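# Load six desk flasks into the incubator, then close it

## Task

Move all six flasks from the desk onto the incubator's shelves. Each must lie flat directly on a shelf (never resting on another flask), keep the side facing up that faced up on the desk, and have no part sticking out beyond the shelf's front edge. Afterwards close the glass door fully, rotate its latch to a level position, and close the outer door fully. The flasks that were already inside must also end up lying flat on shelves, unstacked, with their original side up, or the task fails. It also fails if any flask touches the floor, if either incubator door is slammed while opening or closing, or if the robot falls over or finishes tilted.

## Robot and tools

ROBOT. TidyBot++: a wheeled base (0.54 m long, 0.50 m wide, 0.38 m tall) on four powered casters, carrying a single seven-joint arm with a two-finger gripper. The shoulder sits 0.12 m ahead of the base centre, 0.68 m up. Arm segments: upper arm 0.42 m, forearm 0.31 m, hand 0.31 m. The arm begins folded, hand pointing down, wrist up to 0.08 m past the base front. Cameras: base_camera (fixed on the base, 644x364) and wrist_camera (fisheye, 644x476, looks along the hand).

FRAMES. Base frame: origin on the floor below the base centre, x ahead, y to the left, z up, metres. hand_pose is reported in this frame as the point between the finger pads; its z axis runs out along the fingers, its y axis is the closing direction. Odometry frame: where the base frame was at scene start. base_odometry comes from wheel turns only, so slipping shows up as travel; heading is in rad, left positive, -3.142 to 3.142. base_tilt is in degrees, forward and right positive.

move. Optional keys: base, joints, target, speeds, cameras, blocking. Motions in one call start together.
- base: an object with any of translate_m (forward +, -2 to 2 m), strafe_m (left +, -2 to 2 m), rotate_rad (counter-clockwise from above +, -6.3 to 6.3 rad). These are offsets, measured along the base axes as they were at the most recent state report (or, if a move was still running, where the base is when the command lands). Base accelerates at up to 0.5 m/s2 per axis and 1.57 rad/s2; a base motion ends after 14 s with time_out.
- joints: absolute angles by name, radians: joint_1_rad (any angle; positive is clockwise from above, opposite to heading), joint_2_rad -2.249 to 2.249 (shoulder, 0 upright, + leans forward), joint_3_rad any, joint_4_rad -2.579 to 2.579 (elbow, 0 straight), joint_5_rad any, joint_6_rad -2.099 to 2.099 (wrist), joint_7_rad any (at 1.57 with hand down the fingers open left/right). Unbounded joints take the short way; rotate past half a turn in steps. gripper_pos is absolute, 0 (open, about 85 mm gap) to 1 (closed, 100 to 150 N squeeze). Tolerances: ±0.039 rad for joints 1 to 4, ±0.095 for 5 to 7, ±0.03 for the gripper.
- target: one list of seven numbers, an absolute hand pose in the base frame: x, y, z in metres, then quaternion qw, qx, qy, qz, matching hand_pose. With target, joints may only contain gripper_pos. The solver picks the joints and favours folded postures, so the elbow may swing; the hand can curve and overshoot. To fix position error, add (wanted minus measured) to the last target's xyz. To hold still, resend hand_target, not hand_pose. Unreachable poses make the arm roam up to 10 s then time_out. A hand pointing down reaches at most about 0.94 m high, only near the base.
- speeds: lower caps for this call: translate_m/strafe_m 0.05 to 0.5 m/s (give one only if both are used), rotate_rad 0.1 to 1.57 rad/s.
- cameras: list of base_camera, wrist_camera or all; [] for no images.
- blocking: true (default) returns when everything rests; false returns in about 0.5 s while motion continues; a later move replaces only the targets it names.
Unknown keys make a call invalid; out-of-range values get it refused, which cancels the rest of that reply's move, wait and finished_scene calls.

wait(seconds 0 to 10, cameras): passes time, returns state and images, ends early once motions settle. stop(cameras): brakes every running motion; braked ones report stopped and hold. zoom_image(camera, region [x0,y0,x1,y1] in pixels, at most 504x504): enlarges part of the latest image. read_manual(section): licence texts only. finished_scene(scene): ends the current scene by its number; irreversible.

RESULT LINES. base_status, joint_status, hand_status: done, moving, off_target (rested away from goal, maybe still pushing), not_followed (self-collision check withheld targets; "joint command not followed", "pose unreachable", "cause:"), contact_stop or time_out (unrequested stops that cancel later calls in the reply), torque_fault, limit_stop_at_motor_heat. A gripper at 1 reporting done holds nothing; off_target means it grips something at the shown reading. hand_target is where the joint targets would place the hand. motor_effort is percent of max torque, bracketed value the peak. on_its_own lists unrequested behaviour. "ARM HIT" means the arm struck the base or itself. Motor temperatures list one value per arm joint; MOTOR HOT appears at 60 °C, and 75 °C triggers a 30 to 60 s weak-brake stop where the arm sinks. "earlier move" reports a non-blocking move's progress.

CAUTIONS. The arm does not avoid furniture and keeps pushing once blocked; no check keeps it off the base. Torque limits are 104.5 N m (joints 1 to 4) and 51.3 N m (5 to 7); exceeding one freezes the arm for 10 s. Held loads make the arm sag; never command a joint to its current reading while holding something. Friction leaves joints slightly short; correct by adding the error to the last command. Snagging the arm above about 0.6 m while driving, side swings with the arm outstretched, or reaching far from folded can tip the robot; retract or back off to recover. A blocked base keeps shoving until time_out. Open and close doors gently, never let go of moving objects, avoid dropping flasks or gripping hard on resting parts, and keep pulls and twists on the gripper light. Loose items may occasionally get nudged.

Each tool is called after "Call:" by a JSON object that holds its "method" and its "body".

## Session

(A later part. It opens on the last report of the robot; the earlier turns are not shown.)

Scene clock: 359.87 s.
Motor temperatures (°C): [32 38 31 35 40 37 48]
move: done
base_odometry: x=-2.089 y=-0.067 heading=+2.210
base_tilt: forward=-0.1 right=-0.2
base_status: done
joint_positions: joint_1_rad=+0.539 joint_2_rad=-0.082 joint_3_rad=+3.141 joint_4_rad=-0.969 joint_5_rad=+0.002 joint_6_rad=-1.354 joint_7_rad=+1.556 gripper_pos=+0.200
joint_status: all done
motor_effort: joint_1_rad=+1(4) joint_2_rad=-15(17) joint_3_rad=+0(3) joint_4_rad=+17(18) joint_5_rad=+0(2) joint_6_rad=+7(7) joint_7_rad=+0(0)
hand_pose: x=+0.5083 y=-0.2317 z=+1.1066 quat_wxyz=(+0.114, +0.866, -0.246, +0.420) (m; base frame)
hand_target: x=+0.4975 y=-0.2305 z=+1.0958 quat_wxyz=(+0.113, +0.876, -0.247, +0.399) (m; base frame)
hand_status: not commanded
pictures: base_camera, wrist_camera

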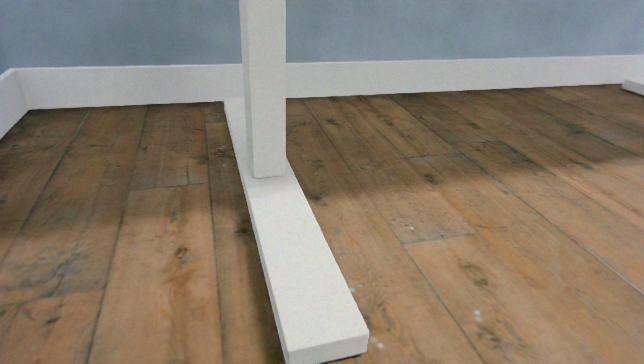

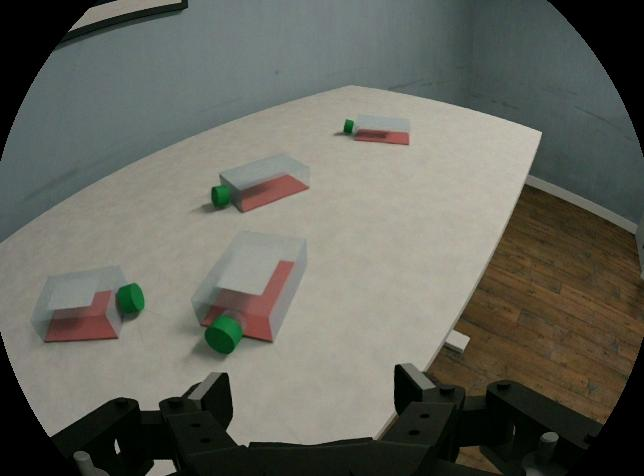

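Call:
{"method": "move", "body": {"base": {"translate_m":0.155,"strafe_m":0.1}, "speeds": {"translate_m":0.1}, "joints": {"joint_1_rad":0.71,"joint_2_rad":-0.294,"joint_4_rad":-1.3,"joint_6_rad":-1.33}}}

Scene clock: 365.63 s.
Motor temperatures (°C): [32 38 31 35 40 37 48]
move: time_out
base_odometry: x=-2.260 y=-0.003 heading=+2.212
base_tilt: forward=-0.1 right=-0.2
base_status: translate_m time_out (by the wheels' count: +0.154 of +0.155); strafe_m time_out (by the wheels' count: +0.099 of +0.100)
joint_positions: joint_1_rad=+0.700 joint_2_rad=-0.283 joint_3_rad=+3.140 joint_4_rad=-1.283 joint_5_rad=+0.002 joint_6_rad=-1.354 joint_7_rad=+1.556 gripper_pos=+0.200
joint_status: all done
motor_effort: joint_1_rad=+1(3) joint_2_rad=-8(16) joint_3_rad=+0(3) joint_4_rad=+17(18) joint_5_rad=+0(2) joint_6_rad=+6(7) joint_7_rad=+0(0)
hand_pose: x=+0.4012 y=-0.2358 z=+1.0359 quat_wxyz=(+0.130, +0.865, -0.323, +0.361) (m; base frame)
hand_target: x=+0.3991 y=-0.2389 z=+1.0371 quat_wxyz=(+0.136, +0.863, -0.320, +0.368) (m; base frame)
hand_status: not commanded
pictures: base_camera, wrist_camera

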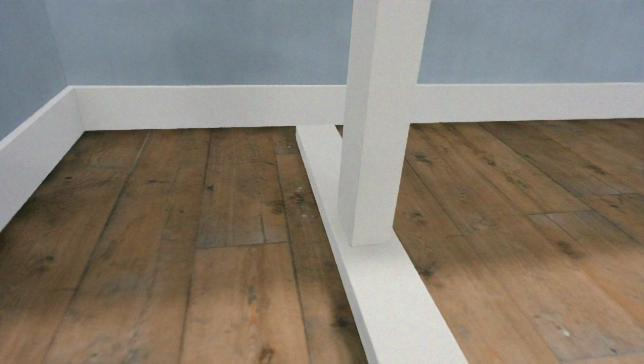

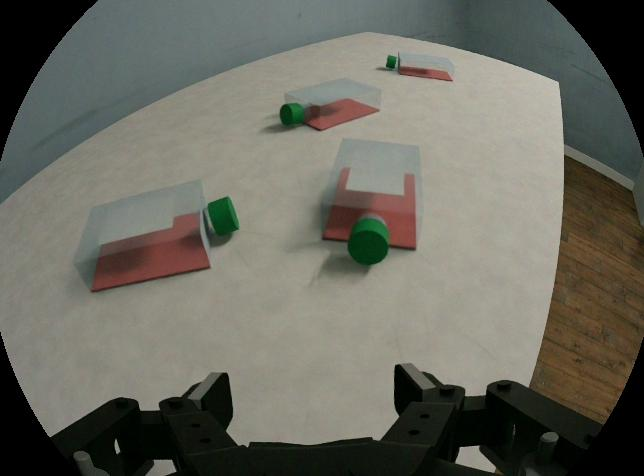

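Call:
{"method": "move", "body": {"joints": {"joint_1_rad":0.79,"joint_2_rad":-0.255,"joint_4_rad":-1.46,"joint_6_rad":-1.1}}}

Scene clock: 367.93 s.
Motor temperatures (°C): [32 38 31 35 40 37 48]
move: done
base_odometry: x=-2.260 y=-0.003 heading=+2.212
base_tilt: forward=-0.1 right=-0.2
base_status: not commanded
joint_positions: joint_1_rad=+0.778 joint_2_rad=-0.262 joint_3_rad=+3.140 joint_4_rad=-1.445 joint_5_rad=+0.002 joint_6_rad=-1.145 joint_7_rad=+1.556 gripper_pos=+0.200
joint_status: all done
motor_effort: joint_1_rad=+2(3) joint_2_rad=-10(12) joint_3_rad=+0(1) joint_4_rad=+19(20) joint_5_rad=+0(1) joint_6_rad=+6(7) joint_7_rad=+0(0)
hand_pose: x=+0.4106 y=-0.2854 z=+0.9931 quat_wxyz=(+0.148, +0.847, -0.354, +0.367) (m; base frame)
hand_target: x=+0.4145 y=-0.2963 z=+0.9928 quat_wxyz=(+0.156, +0.843, -0.352, +0.375) (m; base frame)
hand_status: not commanded
pictures: base_camera, wrist_camera

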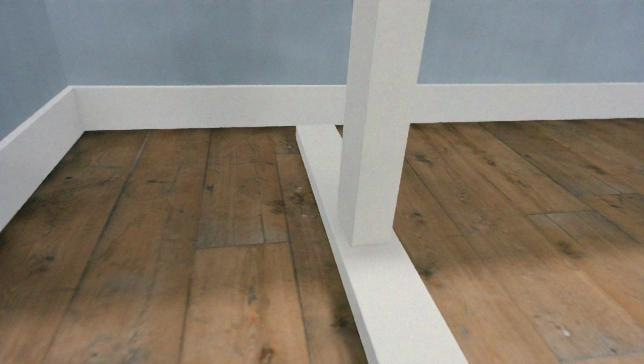

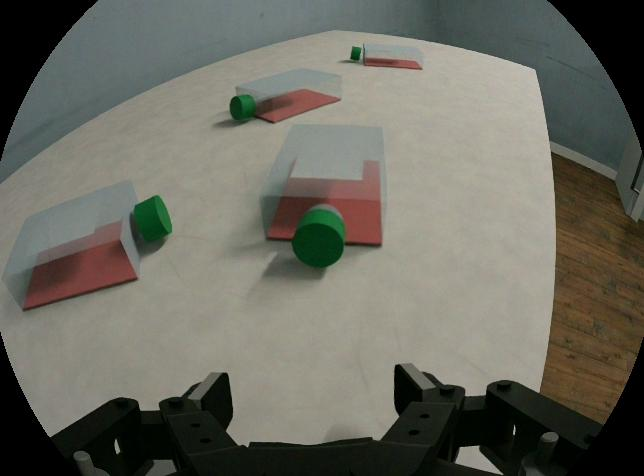

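Call:
{"method": "move", "body": {"joints": {"joint_1_rad":0.795,"joint_2_rad":-0.015,"joint_4_rad":-1.31,"joint_6_rad":-1.03}}}

Scene clock: 369.40 s.
Motor temperatures (°C): [32 38 31 35 40 37 48]
move: done
base_odometry: x=-2.260 y=-0.003 heading=+2.212
base_tilt: forward=-0.1 right=-0.2
base_status: not commanded
joint_positions: joint_1_rad=+0.782 joint_2_rad=-0.025 joint_3_rad=+3.140 joint_4_rad=-1.313 joint_5_rad=+0.002 joint_6_rad=-1.067 joint_7_rad=+1.556 gripper_pos=+0.200
joint_status: all done
motor_effort: joint_1_rad=+1(3) joint_2_rad=-20(23) joint_3_rad=+0(1) joint_4_rad=+20(20) joint_5_rad=+0(1) joint_6_rad=+6(7) joint_7_rad=+0(0)
hand_pose: x=+0.4832 y=-0.3596 z=+0.9702 quat_wxyz=(+0.144, +0.852, -0.358, +0.355) (m; base frame)
hand_target: x=+0.4862 y=-0.3724 z=+0.9750 quat_wxyz=(+0.154, +0.846, -0.355, +0.366) (m; base frame)
hand_status: not commanded
pictures: base_camera, wrist_camera

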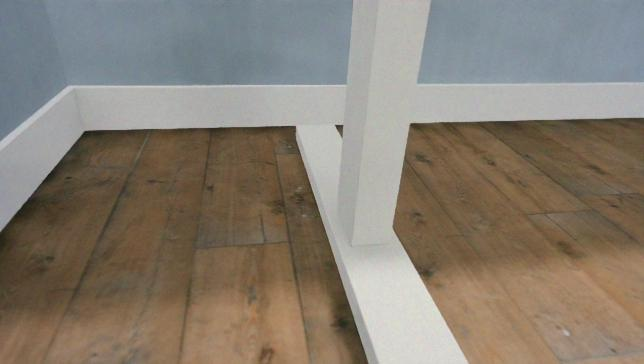

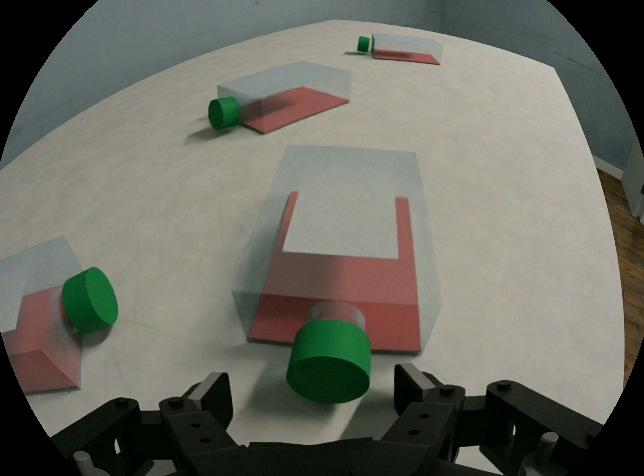

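Call:
{"method": "move", "body": {"joints": {"joint_1_rad":0.815,"joint_2_rad":0.01,"joint_4_rad":-1.28,"joint_6_rad":-1.03}}}

Scene clock: 370.40 s.
Motor temperatures (°C): [32 38 31 35 40 37 48]
move: done
base_odometry: x=-2.260 y=-0.003 heading=+2.212
base_tilt: forward=-0.1 right=-0.2
base_status: not commanded
joint_positions: joint_1_rad=+0.806 joint_2_rad=-0.002 joint_3_rad=+3.140 joint_4_rad=-1.284 joint_5_rad=+0.002 joint_6_rad=-1.067 joint_7_rad=+1.556 gripper_pos=+0.200
joint_status: all done
motor_effort: joint_1_rad=+1(3) joint_2_rad=-21(22) joint_3_rad=+0(1) joint_4_rad=+19(20) joint_5_rad=+0(1) joint_6_rad=+6(7) joint_7_rad=+0(0)
hand_pose: x=+0.4818 y=-0.3757 z=+0.9739 quat_wxyz=(+0.149, +0.846, -0.367, +0.356) (m; base frame)
hand_target: x=+0.4864 y=-0.3878 z=+0.9777 quat_wxyz=(+0.158, +0.842, -0.363, +0.367) (m; base frame)
hand_status: not commanded
pictures: base_camera, wrist_camera

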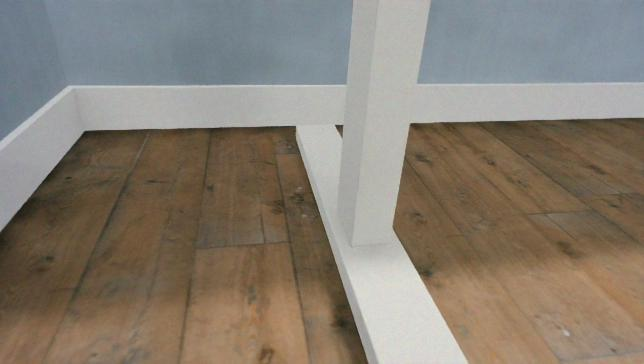

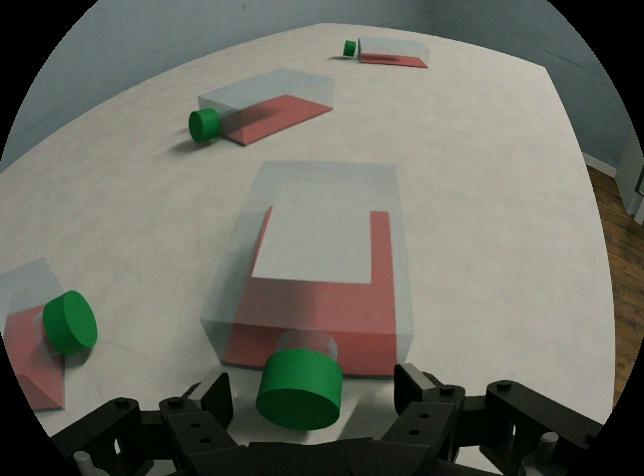

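Call:
{"method": "move", "body": {"joints": {"joint_1_rad":0.785,"gripper_pos":0.45}}}

Scene clock: 371.23 s.
Motor temperatures (°C): [32 38 31 35 40 37 48]
move: done
base_odometry: x=-2.260 y=-0.003 heading=+2.212
base_tilt: forward=-0.1 right=-0.2
base_status: not commanded
joint_positions: joint_1_rad=+0.789 joint_2_rad=-0.002 joint_3_rad=+3.140 joint_4_rad=-1.284 joint_5_rad=+0.002 joint_6_rad=-1.067 joint_7_rad=+1.556 gripper_pos=+0.450
joint_status: all done
motor_effort: joint_1_rad=+1(2) joint_2_rad=-21(21) joint_3_rad=+0(1) joint_4_rad=+20(20) joint_5_rad=+0(1) joint_6_rad=+6(7) joint_7_rad=+0(0)
hand_pose: x=+0.4882 y=-0.3694 z=+0.9739 quat_wxyz=(+0.146, +0.849, -0.360, +0.358) (m; base frame)
hand_target: x=+0.4978 y=-0.3766 z=+0.9777 quat_wxyz=(+0.153, +0.847, -0.351, +0.369) (m; base frame)
hand_status: not commanded
pictures: base_camera, wrist_camera

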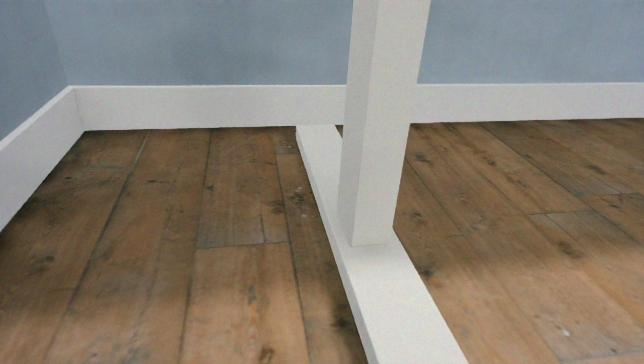

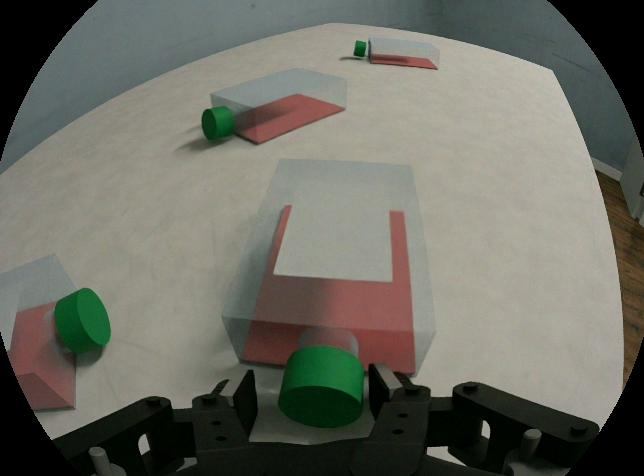

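Call:
{"method": "move", "body": {"joints": {"joint_1_rad":0.806,"gripper_pos":0.6}, "cameras": []}}

Call:
{"method": "move", "body": {"joints": {"gripper_pos":0.85}}}

Scene clock: 372.03 s.
Motor temperatures (°C): [32 38 31 35 40 37 48]
move: done
base_odometry: x=-2.260 y=-0.003 heading=+2.212
base_tilt: forward=-0.1 right=-0.2
base_status: not commanded
joint_positions: joint_1_rad=+0.800 joint_2_rad=-0.002 joint_3_rad=+3.140 joint_4_rad=-1.282 joint_5_rad=+0.002 joint_6_rad=-1.066 joint_7_rad=+1.556 gripper_pos=+0.600
joint_status: all done
motor_effort: joint_1_rad=+1(3) joint_2_rad=-20(21) joint_3_rad=+0(1) joint_4_rad=+18(19) joint_5_rad=+0(1) joint_6_rad=+6(6) joint_7_rad=+0(0)
hand_pose: x=+0.4840 y=-0.3740 z=+0.9749 quat_wxyz=(+0.149, +0.847, -0.365, +0.358) (m; base frame)
hand_target: x=+0.4898 y=-0.3845 z=+0.9777 quat_wxyz=(+0.157, +0.843, -0.360, +0.367) (m; base frame)
hand_status: not commanded
pictures: none
No camera images: "cameras" was empty.

Scene clock: 372.70 s.
Motor temperatures (°C): [32 38 31 35 40 37 48]
move: off_target
base_odometry: x=-2.260 y=-0.003 heading=+2.212
base_tilt: forward=-0.1 right=-0.2
base_status: not commanded
joint_positions: joint_1_rad=+0.800 joint_2_rad=-0.002 joint_3_rad=+3.140 joint_4_rad=-1.281 joint_5_rad=+0.002 joint_6_rad=-1.066 joint_7_rad=+1.556 gripper_pos=+0.681
joint_status: gripper_pos off_target (ended at +0.681, target +0.850)
motor_effort: joint_1_rad=+1(2) joint_2_rad=-20(21) joint_3_rad=+0(0) joint_4_rad=+19(19) joint_5_rad=-1(1) joint_6_rad=+6(6) joint_7_rad=+0(0)
hand_pose: x=+0.4842 y=-0.3742 z=+0.9757 quat_wxyz=(+0.149, +0.846, -0.365, +0.358) (m; base frame)
hand_target: x=+0.4898 y=-0.3845 z=+0.9777 quat_wxyz=(+0.157, +0.843, -0.360, +0.367) (m; base frame)
hand_status: not commanded
pictures: base_camera, wrist_camera

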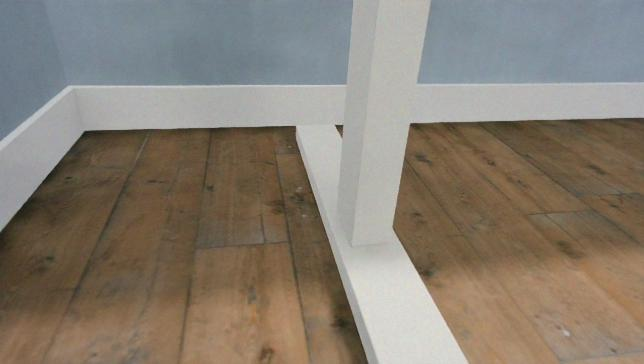

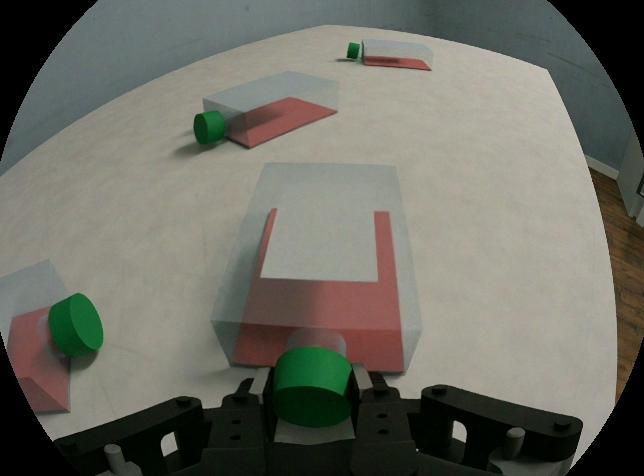

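Call:
{"method": "move", "body": {"joints": {"joint_2_rad":0.04,"joint_4_rad":-1.0,"joint_6_rad":-1.32}, "cameras": ["wrist_camera"]}}

Scene clock: 374.23 s.
Motor temperatures (°C): [32 38 31 35 40 37 48]
move: done
base_odometry: x=-2.260 y=-0.003 heading=+2.212
base_tilt: forward=-0.1 right=-0.2
base_status: not commanded
joint_positions: joint_1_rad=+0.800 joint_2_rad=+0.029 joint_3_rad=+3.140 joint_4_rad=-1.011 joint_5_rad=+0.002 joint_6_rad=-1.274 joint_7_rad=+1.556 gripper_pos=+0.681
joint_status: all done
motor_effort: joint_1_rad=+1(2) joint_2_rad=-22(25) joint_3_rad=+0(0) joint_4_rad=+19(22) joint_5_rad=-1(1) joint_6_rad=+7(9) joint_7_rad=+0(0)
hand_pose: x=+0.4769 y=-0.3668 z=+1.0511 quat_wxyz=(+0.155, +0.841, -0.363, +0.371) (m; base frame)
hand_target: x=+0.4712 y=-0.3650 z=+1.0404 quat_wxyz=(+0.149, +0.851, -0.363, +0.350) (m; base frame)
hand_status: not commanded
pictures: wrist_camera

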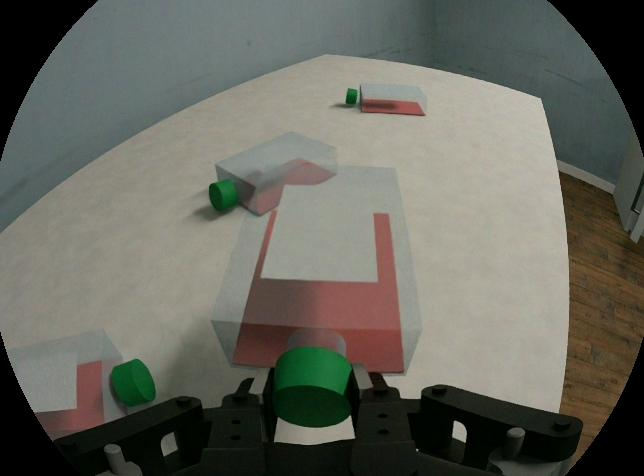

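Call:
{"method": "move", "body": {"base": {"translate_m":-0.4,"strafe_m":-0.3}, "speeds": {"translate_m":0.2}, "cameras": []}}

Call:
{"method": "move", "body": {"base": {"rotate_rad":-1.373}, "speeds": {"rotate_rad":0.6}, "joints": {"joint_1_rad":0.0}}}

Scene clock: 378.27 s.
Motor temperatures (°C): [32 38 31 35 40 37 48]
move: done
base_odometry: x=-1.780 y=-0.144 heading=+2.212
base_tilt: forward=-0.1 right=-0.2
base_status: done
joint_positions: joint_1_rad=+0.804 joint_2_rad=+0.032 joint_3_rad=+3.141 joint_4_rad=-1.010 joint_5_rad=+0.002 joint_6_rad=-1.278 joint_7_rad=+1.556 gripper_pos=+0.681
joint_status: not commanded
motor_effort: joint_1_rad=+2(4) joint_2_rad=-22(23) joint_3_rad=+1(2) joint_4_rad=+19(20) joint_5_rad=+0(1) joint_6_rad=+7(7) joint_7_rad=+0(0)
hand_pose: x=+0.4759 y=-0.3684 z=+1.0486 quat_wxyz=(+0.154, +0.841, -0.365, +0.368) (m; base frame)
hand_target: x=+0.4712 y=-0.3650 z=+1.0404 quat_wxyz=(+0.149, +0.851, -0.363, +0.350) (m; base frame)
hand_status: not commanded
pictures: none
No camera images: "cameras" was empty.

Scene clock: 381.33 s.
Motor temperatures (°C): [32 38 31 35 40 37 48]
move: done
base_odometry: x=-1.780 y=-0.144 heading=+0.840
base_tilt: forward=-0.1 right=-0.2
base_status: done
joint_positions: joint_1_rad=+0.007 joint_2_rad=+0.033 joint_3_rad=+3.144 joint_4_rad=-1.010 joint_5_rad=+0.002 joint_6_rad=-1.278 joint_7_rad=+1.556 gripper_pos=+0.681
joint_status: all done
motor_effort: joint_1_rad=+1(4) joint_2_rad=-22(23) joint_3_rad=+0(2) joint_4_rad=+19(20) joint_5_rad=-1(1) joint_6_rad=+7(7) joint_7_rad=+0(1)
hand_pose: x=+0.6322 y=-0.0037 z=+1.0482 quat_wxyz=(+0.000, +0.917, -0.011, +0.399) (m; base frame)
hand_target: x=+0.6262 y=+0.0014 z=+1.0404 quat_wxyz=(+0.000, +0.925, +0.000, +0.381) (m; base frame)
hand_status: not commanded
pictures: base_camera, wrist_camera

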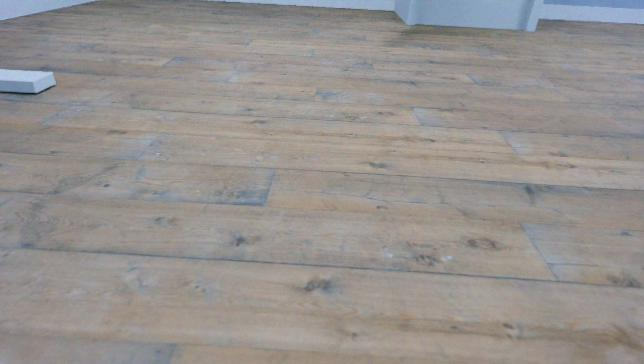

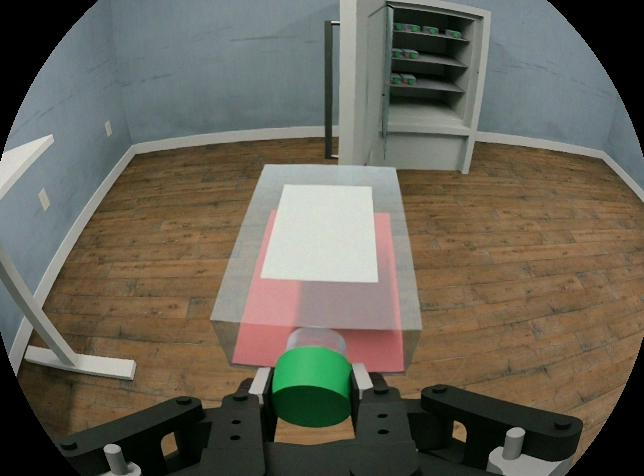

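Call:
{"method": "move", "body": {"base": {"translate_m":0.9,"strafe_m":-0.65}, "speeds": {"translate_m":0.4}, "cameras": []}}

Call:
{"method": "move", "body": {"base": {"translate_m":0.93}, "speeds": {"translate_m":0.35}}}

Scene clock: 385.63 s.
Motor temperatures (°C): [32 38 31 35 40 37 48]
move: done
base_odometry: x=-0.695 y=+0.093 heading=+0.839
base_tilt: forward=-0.1 right=-0.2
base_status: done
joint_positions: joint_1_rad=+0.005 joint_2_rad=+0.043 joint_3_rad=+3.144 joint_4_rad=-1.010 joint_5_rad=+0.002 joint_6_rad=-1.280 joint_7_rad=+1.556 gripper_pos=+0.681
joint_status: not commanded
motor_effort: joint_1_rad=+1(3) joint_2_rad=-23(25) joint_3_rad=+0(1) joint_4_rad=+18(20) joint_5_rad=-1(1) joint_6_rad=+7(8) joint_7_rad=+0(0)
hand_pose: x=+0.6354 y=-0.0025 z=+1.0430 quat_wxyz=(-0.001, +0.919, -0.010, +0.394) (m; base frame)
hand_target: x=+0.6262 y=+0.0014 z=+1.0404 quat_wxyz=(+0.000, +0.925, +0.000, +0.381) (m; base frame)
hand_status: not commanded
pictures: none
No camera images: "cameras" was empty.

Scene clock: 391.90 s.
Motor temperatures (°C): [32 38 31 35 40 36 48]
move: time_out
base_odometry: x=-0.084 y=+0.773 heading=+0.840
base_tilt: forward=-0.1 right=-0.2
base_status: translate_m time_out (by the wheels' count: +0.915 of +0.930)
joint_positions: joint_1_rad=+0.004 joint_2_rad=+0.052 joint_3_rad=+3.144 joint_4_rad=-1.006 joint_5_rad=+0.002 joint_6_rad=-1.289 joint_7_rad=+1.556 gripper_pos=+0.681
joint_status: not commanded
motor_effort: joint_1_rad=+1(3) joint_2_rad=-24(39) joint_3_rad=+0(1) joint_4_rad=+19(22) joint_5_rad=-1(1) joint_6_rad=+7(9) joint_7_rad=+0(0)
hand_pose: x=+0.6370 y=-0.0024 z=+1.0382 quat_wxyz=(-0.001, +0.922, -0.010, +0.387) (m; base frame)
hand_target: x=+0.6262 y=+0.0014 z=+1.0404 quat_wxyz=(+0.000, +0.925, +0.000, +0.381) (m; base frame)
hand_status: not commanded
pictures: base_camera, wrist_camera

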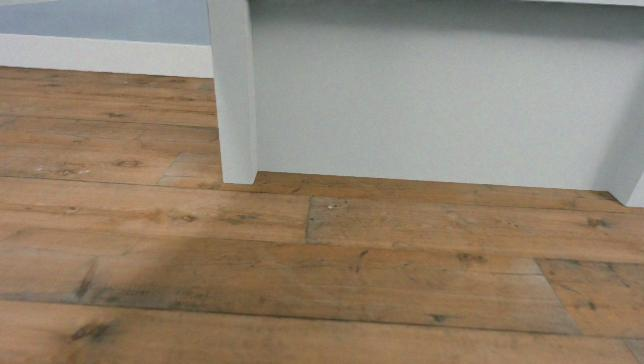

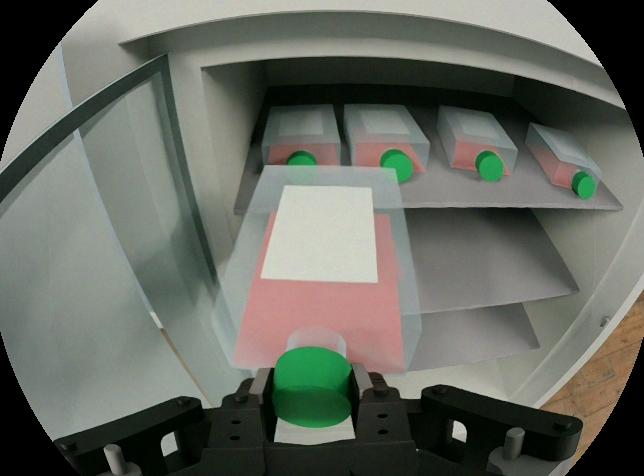

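Call:
{"method": "move", "body": {"base": {"translate_m":-0.25}, "speeds": {"translate_m":0.15}}}

Scene clock: 394.90 s.
Motor temperatures (°C): [32 38 31 35 40 36 48]
move: done
base_odometry: x=-0.251 y=+0.587 heading=+0.840
base_tilt: forward=-0.1 right=-0.2
base_status: done
joint_positions: joint_1_rad=+0.004 joint_2_rad=+0.044 joint_3_rad=+3.144 joint_4_rad=-1.006 joint_5_rad=+0.002 joint_6_rad=-1.289 joint_7_rad=+1.556 gripper_pos=+0.681
joint_status: not commanded
motor_effort: joint_1_rad=+2(2) joint_2_rad=-22(28) joint_3_rad=+0(1) joint_4_rad=+19(20) joint_5_rad=+0(1) joint_6_rad=+7(8) joint_7_rad=+0(0)
hand_pose: x=+0.6342 y=-0.0024 z=+1.0423 quat_wxyz=(-0.001, +0.920, -0.010, +0.391) (m; base frame)
hand_target: x=+0.6262 y=+0.0014 z=+1.0404 quat_wxyz=(+0.000, +0.925, +0.000, +0.381) (m; base frame)
hand_status: not commanded
pictures: base_camera, wrist_camera

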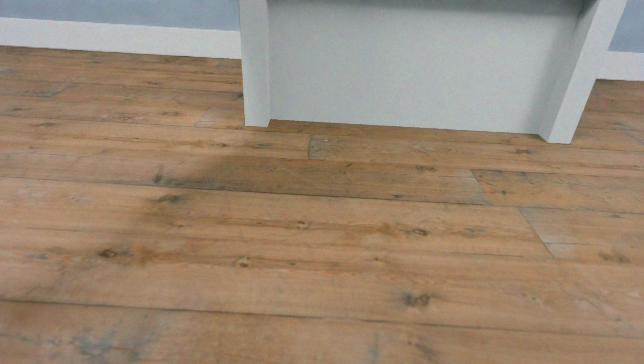

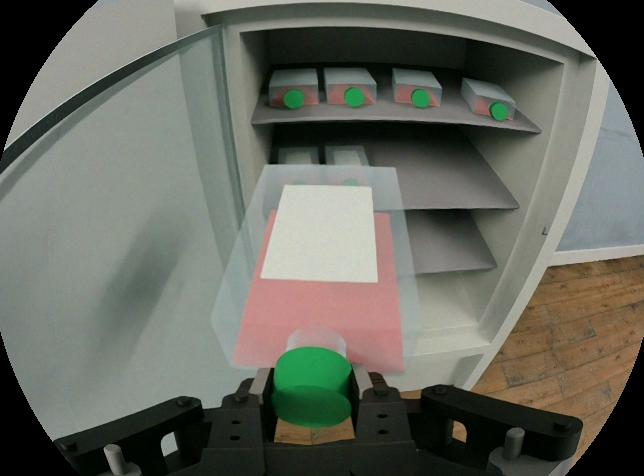

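Call:
{"method": "move", "body": {"base": {"rotate_rad":-0.14}, "speeds": {"rotate_rad":0.3}, "cameras": []}}

Call:
{"method": "move", "body": {"base": {"strafe_m":-0.21}, "speeds": {"strafe_m":0.2}}}

Scene clock: 396.50 s.
Motor temperatures (°C): [32 38 31 35 40 36 48]
move: done
base_odometry: x=-0.252 y=+0.587 heading=+0.700
base_tilt: forward=-0.1 right=-0.2
base_status: done
joint_positions: joint_1_rad=+0.002 joint_2_rad=+0.044 joint_3_rad=+3.143 joint_4_rad=-1.006 joint_5_rad=+0.002 joint_6_rad=-1.289 joint_7_rad=+1.556 gripper_pos=+0.681
joint_status: not commanded
motor_effort: joint_1_rad=+2(4) joint_2_rad=-22(23) joint_3_rad=+0(3) joint_4_rad=+19(20) joint_5_rad=+0(2) joint_6_rad=+7(7) joint_7_rad=+0(0)
hand_pose: x=+0.6342 y=-0.0006 z=+1.0423 quat_wxyz=(-0.001, +0.920, -0.008, +0.391) (m; base frame)
hand_target: x=+0.6262 y=+0.0014 z=+1.0404 quat_wxyz=(+0.000, +0.925, +0.000, +0.381) (m; base frame)
hand_status: not commanded
pictures: none
No camera images: "cameras" was empty.

Scene clock: 398.23 s.
Motor temperatures (°C): [32 38 31 35 40 36 48]
move: done
base_odometry: x=-0.116 y=+0.426 heading=+0.699
base_tilt: forward=-0.1 right=-0.2
base_status: done
joint_positions: joint_1_rad=+0.000 joint_2_rad=+0.044 joint_3_rad=+3.142 joint_4_rad=-1.006 joint_5_rad=+0.002 joint_6_rad=-1.289 joint_7_rad=+1.556 gripper_pos=+0.681
joint_status: not commanded
motor_effort: joint_1_rad=+1(4) joint_2_rad=-22(24) joint_3_rad=+0(3) joint_4_rad=+19(20) joint_5_rad=+0(1) joint_6_rad=+7(8) joint_7_rad=+0(0)
hand_pose: x=+0.6342 y=+0.0007 z=+1.0423 quat_wxyz=(-0.002, +0.920, -0.007, +0.391) (m; base frame)
hand_target: x=+0.6262 y=+0.0014 z=+1.0404 quat_wxyz=(+0.000, +0.925, +0.000, +0.381) (m; base frame)
hand_status: not commanded
pictures: base_camera, wrist_camera

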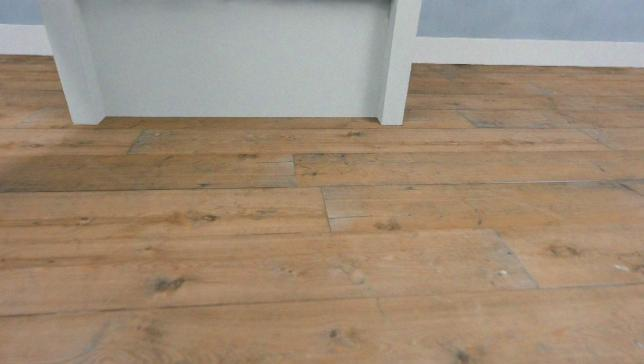

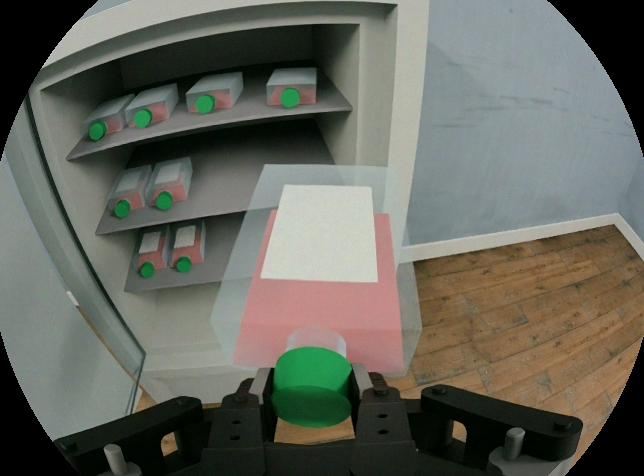

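Call:
{"method": "move", "body": {"joints": {"joint_2_rad":0.094,"joint_4_rad":-1.65,"joint_6_rad":-0.575}, "cameras": []}}

Call:
{"method": "move", "body": {"base": {"translate_m":0.3}, "speeds": {"translate_m":0.2}}}

Scene clock: 401.20 s.
Motor temperatures (°C): [32 38 31 35 40 36 48]
move: done
base_odometry: x=-0.116 y=+0.426 heading=+0.699
base_tilt: forward=-0.1 right=-0.2
base_status: not commanded
joint_positions: joint_1_rad=+0.000 joint_2_rad=+0.091 joint_3_rad=+3.142 joint_4_rad=-1.637 joint_5_rad=+0.002 joint_6_rad=-0.626 joint_7_rad=+1.556 gripper_pos=+0.681
joint_status: all done
motor_effort: joint_1_rad=+2(2) joint_2_rad=-26(29) joint_3_rad=+0(1) joint_4_rad=+21(23) joint_5_rad=-1(1) joint_6_rad=+7(8) joint_7_rad=+0(0)
hand_pose: x=+0.6883 y=+0.0009 z=+0.8320 quat_wxyz=(-0.002, +0.923, -0.007, +0.384) (m; base frame)
hand_target: x=+0.6963 y=+0.0014 z=+0.8348 quat_wxyz=(+0.000, +0.917, +0.000, +0.400) (m; base frame)
hand_status: not commanded
pictures: none
No camera images: "cameras" was empty.

Scene clock: 403.37 s.
Motor temperatures (°C): [32 38 31 35 40 36 48]
move: done
base_odometry: x=+0.114 y=+0.619 heading=+0.699
base_tilt: forward=-0.1 right=-0.2
base_status: done
joint_positions: joint_1_rad=+0.000 joint_2_rad=+0.101 joint_3_rad=+3.142 joint_4_rad=-1.640 joint_5_rad=+0.002 joint_6_rad=-0.619 joint_7_rad=+1.556 gripper_pos=+0.681
joint_status: not commanded
motor_effort: joint_1_rad=+1(2) joint_2_rad=-27(30) joint_3_rad=+0(1) joint_4_rad=+21(22) joint_5_rad=+0(2) joint_6_rad=+7(7) joint_7_rad=+0(0)
hand_pose: x=+0.6906 y=+0.0009 z=+0.8265 quat_wxyz=(-0.002, +0.924, -0.007, +0.381) (m; base frame)
hand_target: x=+0.6963 y=+0.0014 z=+0.8348 quat_wxyz=(+0.000, +0.917, +0.000, +0.400) (m; base frame)
hand_status: not commanded
pictures: base_camera, wrist_camera

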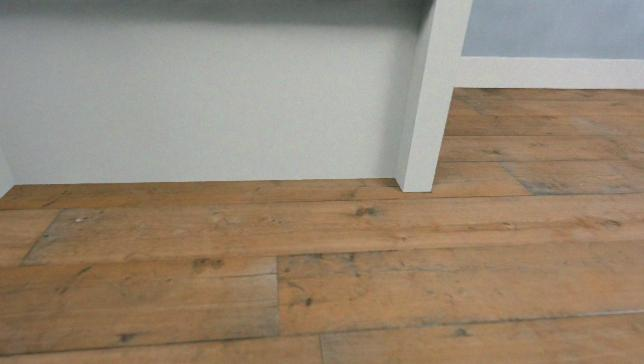

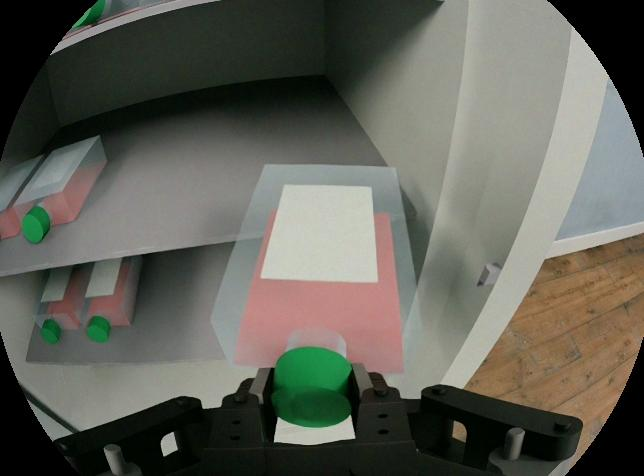

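Call:
{"method": "move", "body": {"base": {"rotate_rad":0.04,"strafe_m":0.04,"translate_m":0.06}, "speeds": {"translate_m":0.1}}}

Scene clock: 404.83 s.
Motor temperatures (°C): [32 38 31 35 40 36 48]
move: done
base_odometry: x=+0.134 y=+0.689 heading=+0.739
base_tilt: forward=-0.1 right=-0.2
base_status: done
joint_positions: joint_1_rad=-0.003 joint_2_rad=+0.101 joint_3_rad=+3.139 joint_4_rad=-1.640 joint_5_rad=+0.002 joint_6_rad=-0.618 joint_7_rad=+1.556 gripper_pos=+0.681
joint_status: not commanded
motor_effort: joint_1_rad=+2(4) joint_2_rad=-27(29) joint_3_rad=+0(2) joint_4_rad=+21(21) joint_5_rad=+0(1) joint_6_rad=+7(8) joint_7_rad=+0(0)
hand_pose: x=+0.6907 y=+0.0040 z=+0.8262 quat_wxyz=(-0.003, +0.925, -0.004, +0.381) (m; base frame)
hand_target: x=+0.6963 y=+0.0014 z=+0.8348 quat_wxyz=(+0.000, +0.917, +0.000, +0.400) (m; base frame)
hand_status: not commanded
pictures: base_camera, wrist_camera

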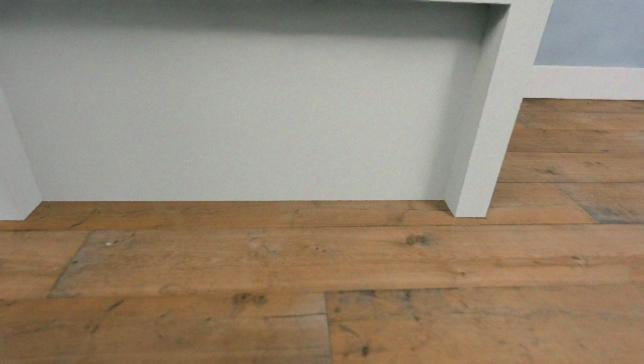

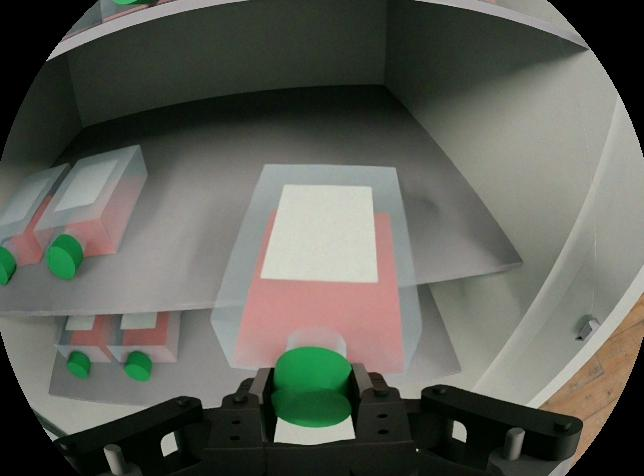

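Call:
{"method": "move", "body": {"base": {"strafe_m":-0.035,"translate_m":0.06}, "speeds": {"translate_m":0.1}}}

Scene clock: 406.33 s.
Motor temperatures (°C): [32 38 31 35 40 36 48]
move: done
base_odometry: x=+0.202 y=+0.703 heading=+0.739
base_tilt: forward=-0.1 right=-0.2
base_status: done
joint_positions: joint_1_rad=-0.003 joint_2_rad=+0.102 joint_3_rad=+3.139 joint_4_rad=-1.641 joint_5_rad=+0.002 joint_6_rad=-0.618 joint_7_rad=+1.556 gripper_pos=+0.681
joint_status: not commanded
motor_effort: joint_1_rad=+2(3) joint_2_rad=-27(29) joint_3_rad=+0(1) joint_4_rad=+20(22) joint_5_rad=-1(1) joint_6_rad=+7(7) joint_7_rad=+0(0)
hand_pose: x=+0.6906 y=+0.0039 z=+0.8258 quat_wxyz=(-0.003, +0.925, -0.004, +0.381) (m; base frame)
hand_target: x=+0.6963 y=+0.0014 z=+0.8348 quat_wxyz=(+0.000, +0.917, +0.000, +0.400) (m; base frame)
hand_status: not commanded
pictures: base_camera, wrist_camera

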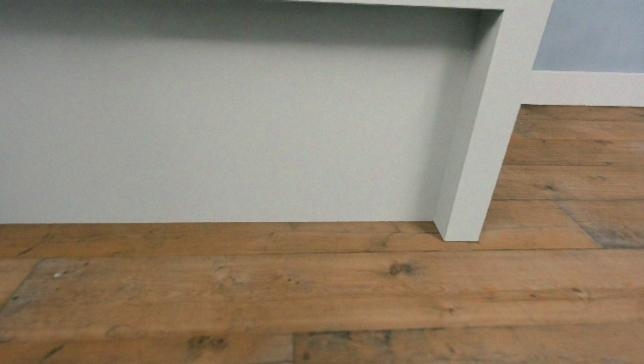

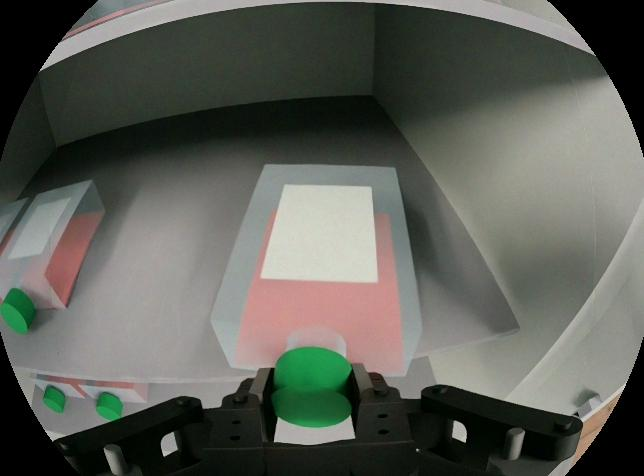

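Call:
{"method": "move", "body": {"joints": {"joint_2_rad":0.1,"joint_4_rad":-1.68,"joint_6_rad":-0.545}, "cameras": []}}

Call:
{"method": "move", "body": {"base": {"translate_m":0.038}, "speeds": {"translate_m":0.08}}}

Scene clock: 407.47 s.
Motor temperatures (°C): [32 38 31 35 40 36 48]
move: done
base_odometry: x=+0.202 y=+0.703 heading=+0.739
base_tilt: forward=-0.1 right=-0.2
base_status: not commanded
joint_positions: joint_1_rad=-0.003 joint_2_rad=+0.102 joint_3_rad=+3.139 joint_4_rad=-1.671 joint_5_rad=+0.002 joint_6_rad=-0.589 joint_7_rad=+1.556 gripper_pos=+0.681
joint_status: all done
motor_effort: joint_1_rad=+1(2) joint_2_rad=-26(27) joint_3_rad=+0(0) joint_4_rad=+20(22) joint_5_rad=+0(1) joint_6_rad=+7(7) joint_7_rad=+0(0)
hand_pose: x=+0.6887 y=+0.0039 z=+0.8163 quat_wxyz=(-0.003, +0.925, -0.004, +0.380) (m; base frame)
hand_target: x=+0.6954 y=+0.0014 z=+0.8220 quat_wxyz=(+0.000, +0.918, +0.000, +0.397) (m; base frame)
hand_status: not commanded
pictures: none
No camera images: "cameras" was empty.

Scene clock: 408.43 s.
Motor temperatures (°C): [32 38 31 35 40 36 48]
move: done
base_odometry: x=+0.231 y=+0.729 heading=+0.739
base_tilt: forward=-0.1 right=-0.2
base_status: done
joint_positions: joint_1_rad=-0.003 joint_2_rad=+0.105 joint_3_rad=+3.139 joint_4_rad=-1.672 joint_5_rad=+0.002 joint_6_rad=-0.588 joint_7_rad=+1.556 gripper_pos=+0.681
joint_status: not commanded
motor_effort: joint_1_rad=+1(3) joint_2_rad=-27(29) joint_3_rad=+0(2) joint_4_rad=+20(22) joint_5_rad=+0(1) joint_6_rad=+6(7) joint_7_rad=+0(0)
hand_pose: x=+0.6891 y=+0.0038 z=+0.8143 quat_wxyz=(-0.003, +0.925, -0.004, +0.379) (m; base frame)
hand_target: x=+0.6954 y=+0.0014 z=+0.8220 quat_wxyz=(+0.000, +0.918, +0.000, +0.397) (m; base frame)
hand_status: not commanded
pictures: base_camera, wrist_camera

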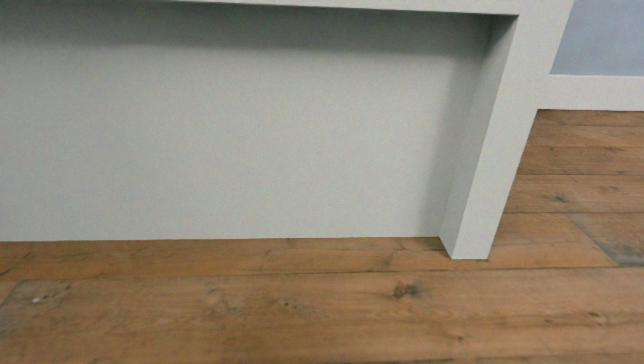

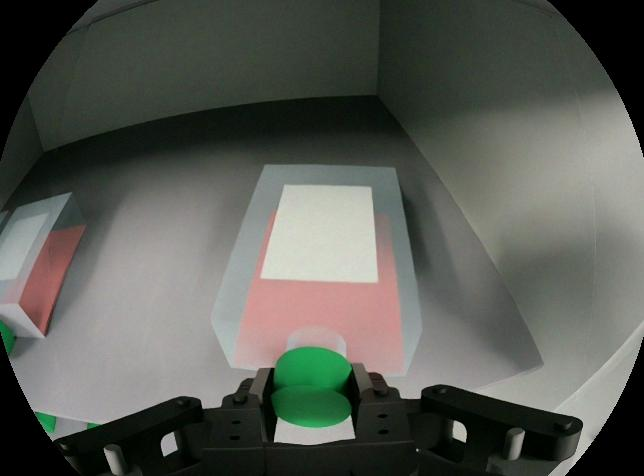

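Call:
{"method": "move", "body": {"base": {"translate_m":0.02}, "speeds": {"translate_m":0.06}, "cameras": []}}

Call:
{"method": "move", "body": {"joints": {"joint_2_rad":0.105,"joint_4_rad":-1.7,"joint_6_rad":-0.53}, "cameras": ["wrist_camera"]}}

Scene clock: 409.47 s.
Motor temperatures (°C): [32 38 31 35 40 36 48]
move: done
base_odometry: x=+0.246 y=+0.743 heading=+0.739
base_tilt: forward=-0.1 right=-0.2
base_status: done
joint_positions: joint_1_rad=-0.003 joint_2_rad=+0.105 joint_3_rad=+3.139 joint_4_rad=-1.672 joint_5_rad=+0.002 joint_6_rad=-0.587 joint_7_rad=+1.556 gripper_pos=+0.681
joint_status: not commanded
motor_effort: joint_1_rad=+2(3) joint_2_rad=-27(30) joint_3_rad=+0(1) joint_4_rad=+20(22) joint_5_rad=-1(1) joint_6_rad=+7(8) joint_7_rad=+0(0)
hand_pose: x=+0.6893 y=+0.0038 z=+0.8140 quat_wxyz=(-0.003, +0.925, -0.004, +0.379) (m; base frame)
hand_target: x=+0.6954 y=+0.0014 z=+0.8220 quat_wxyz=(+0.000, +0.918, +0.000, +0.397) (m; base frame)
hand_status: not commanded
pictures: none
No camera images: "cameras" was empty.

Scene clock: 410.10 s.
Motor temperatures (°C): [32 38 31 35 40 36 48]
move: done
base_odometry: x=+0.246 y=+0.743 heading=+0.739
base_tilt: forward=-0.1 right=-0.2
base_status: not commanded
joint_positions: joint_1_rad=-0.003 joint_2_rad=+0.105 joint_3_rad=+3.139 joint_4_rad=-1.690 joint_5_rad=+0.002 joint_6_rad=-0.574 joint_7_rad=+1.556 gripper_pos=+0.681
joint_status: all done
motor_effort: joint_1_rad=+2(2) joint_2_rad=-27(27) joint_3_rad=+0(0) joint_4_rad=+20(22) joint_5_rad=-1(1) joint_6_rad=+6(7) joint_7_rad=+0(0)
hand_pose: x=+0.6868 y=+0.0038 z=+0.8071 quat_wxyz=(-0.003, +0.926, -0.004, +0.377) (m; base frame)
hand_target: x=+0.6936 y=+0.0014 z=+0.8119 quat_wxyz=(+0.000, +0.920, +0.000, +0.392) (m; base frame)
hand_status: not commanded
pictures: wrist_camera

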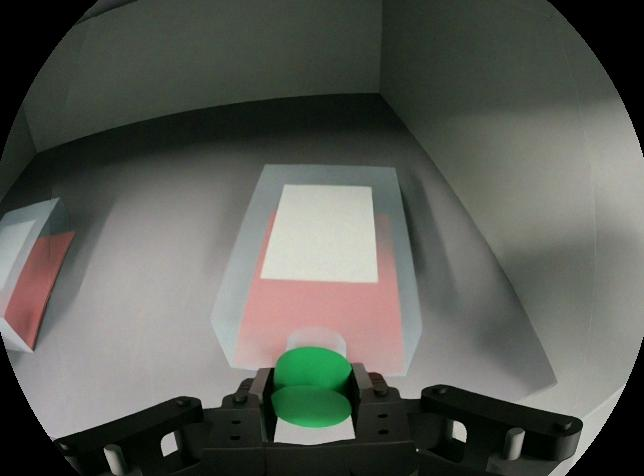

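Call:
{"method": "move", "body": {"joints": {"joint_2_rad":0.107,"joint_4_rad":-1.725,"joint_6_rad":-0.48}, "cameras": []}}

Call:
{"method": "move", "body": {"joints": {"joint_2_rad":0.112,"joint_4_rad":-1.74,"joint_6_rad":-0.46}, "cameras": ["wrist_camera"]}}

Scene clock: 410.93 s.
Motor temperatures (°C): [32 38 31 35 40 36 48]
move: done
base_odometry: x=+0.246 y=+0.743 heading=+0.739
base_tilt: forward=-0.1 right=-0.2
base_status: not commanded
joint_positions: joint_1_rad=-0.003 joint_2_rad=+0.105 joint_3_rad=+3.139 joint_4_rad=-1.715 joint_5_rad=+0.002 joint_6_rad=-0.522 joint_7_rad=+1.556 gripper_pos=+0.681
joint_status: all done
motor_effort: joint_1_rad=+1(2) joint_2_rad=-26(27) joint_3_rad=+0(0) joint_4_rad=+20(21) joint_5_rad=+0(1) joint_6_rad=+7(7) joint_7_rad=+0(0)
hand_pose: x=+0.6910 y=+0.0039 z=+0.8055 quat_wxyz=(-0.003, +0.921, -0.004, +0.389) (m; base frame)
hand_target: x=+0.6973 y=+0.0014 z=+0.8088 quat_wxyz=(+0.000, +0.915, +0.000, +0.403) (m; base frame)
hand_status: not commanded
pictures: none
No camera images: "cameras" was empty.

Scene clock: 411.50 s.
Motor temperatures (°C): [32 38 31 35 40 36 48]
move: done
base_odometry: x=+0.246 y=+0.743 heading=+0.739
base_tilt: forward=-0.1 right=-0.2
base_status: not commanded
joint_positions: joint_1_rad=-0.003 joint_2_rad=+0.106 joint_3_rad=+3.139 joint_4_rad=-1.729 joint_5_rad=+0.002 joint_6_rad=-0.503 joint_7_rad=+1.556 gripper_pos=+0.681
joint_status: all done
motor_effort: joint_1_rad=+2(2) joint_2_rad=-26(27) joint_3_rad=+0(0) joint_4_rad=+21(21) joint_5_rad=+0(1) joint_6_rad=+7(8) joint_7_rad=+0(0)
hand_pose: x=+0.6909 y=+0.0039 z=+0.8022 quat_wxyz=(-0.003, +0.920, -0.004, +0.391) (m; base frame)
hand_target: x=+0.6977 y=+0.0014 z=+0.8025 quat_wxyz=(+0.000, +0.915, +0.000, +0.403) (m; base frame)
hand_status: not commanded
pictures: wrist_camera

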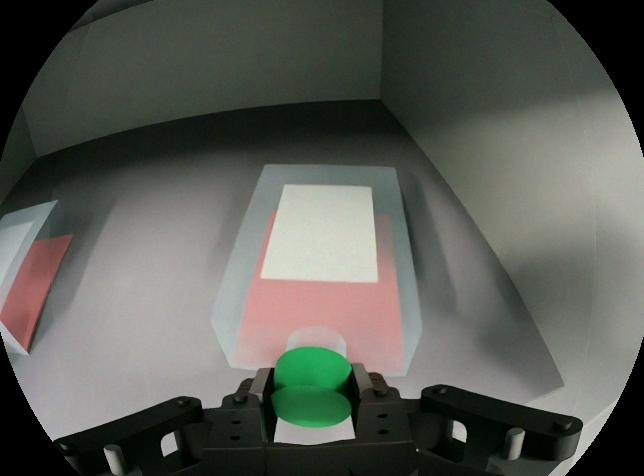

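Call:
{"method": "move", "body": {"joints": {"joint_2_rad":0.122,"joint_4_rad":-1.755,"joint_6_rad":-0.435}, "cameras": []}}

Call:
{"method": "move", "body": {"joints": {"joint_2_rad":0.132,"joint_4_rad":-1.77,"joint_6_rad":-0.41}, "cameras": ["wrist_camera"]}}

Scene clock: 412.40 s.
Motor temperatures (°C): [32 38 31 35 40 36 48]
move: done
base_odometry: x=+0.246 y=+0.743 heading=+0.739
base_tilt: forward=-0.1 right=-0.2
base_status: not commanded
joint_positions: joint_1_rad=-0.003 joint_2_rad=+0.113 joint_3_rad=+3.139 joint_4_rad=-1.744 joint_5_rad=+0.002 joint_6_rad=-0.477 joint_7_rad=+1.556 gripper_pos=+0.681
joint_status: all done
motor_effort: joint_1_rad=+2(2) joint_2_rad=-26(27) joint_3_rad=+0(0) joint_4_rad=+19(21) joint_5_rad=-1(1) joint_6_rad=+6(8) joint_7_rad=+0(0)
hand_pose: x=+0.6930 y=+0.0039 z=+0.7963 quat_wxyz=(-0.003, +0.919, -0.004, +0.393) (m; base frame)
hand_target: x=+0.6996 y=+0.0014 z=+0.7945 quat_wxyz=(+0.000, +0.915, +0.000, +0.403) (m; base frame)
hand_status: not commanded
pictures: none
No camera images: "cameras" was empty.

Scene clock: 412.97 s.
Motor temperatures (°C): [32 38 31 35 40 36 48]
move: done
base_odometry: x=+0.246 y=+0.743 heading=+0.739
base_tilt: forward=-0.1 right=-0.2
base_status: not commanded
joint_positions: joint_1_rad=-0.003 joint_2_rad=+0.114 joint_3_rad=+3.139 joint_4_rad=-1.754 joint_5_rad=+0.002 joint_6_rad=-0.451 joint_7_rad=+1.556 gripper_pos=+0.681
joint_status: all done
motor_effort: joint_1_rad=+1(2) joint_2_rad=-25(26) joint_3_rad=+0(0) joint_4_rad=+19(20) joint_5_rad=-1(1) joint_6_rad=+7(7) joint_7_rad=+0(0)
hand_pose: x=+0.6957 y=+0.0039 z=+0.7962 quat_wxyz=(-0.003, +0.916, -0.004, +0.400) (m; base frame)
hand_target: x=+0.7013 y=+0.0014 z=+0.7865 quat_wxyz=(+0.000, +0.915, +0.000, +0.403) (m; base frame)
hand_status: not commanded
pictures: wrist_camera

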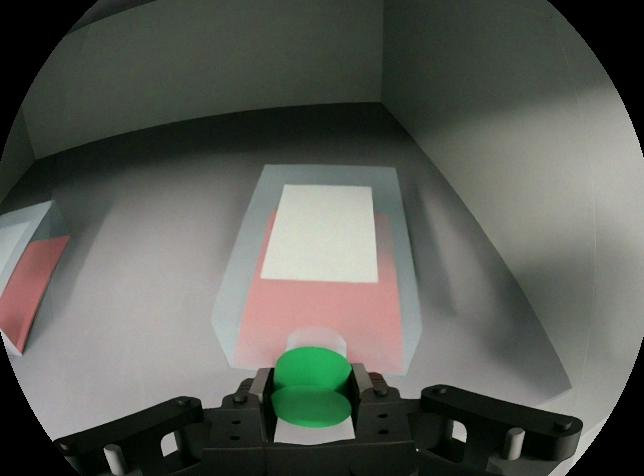

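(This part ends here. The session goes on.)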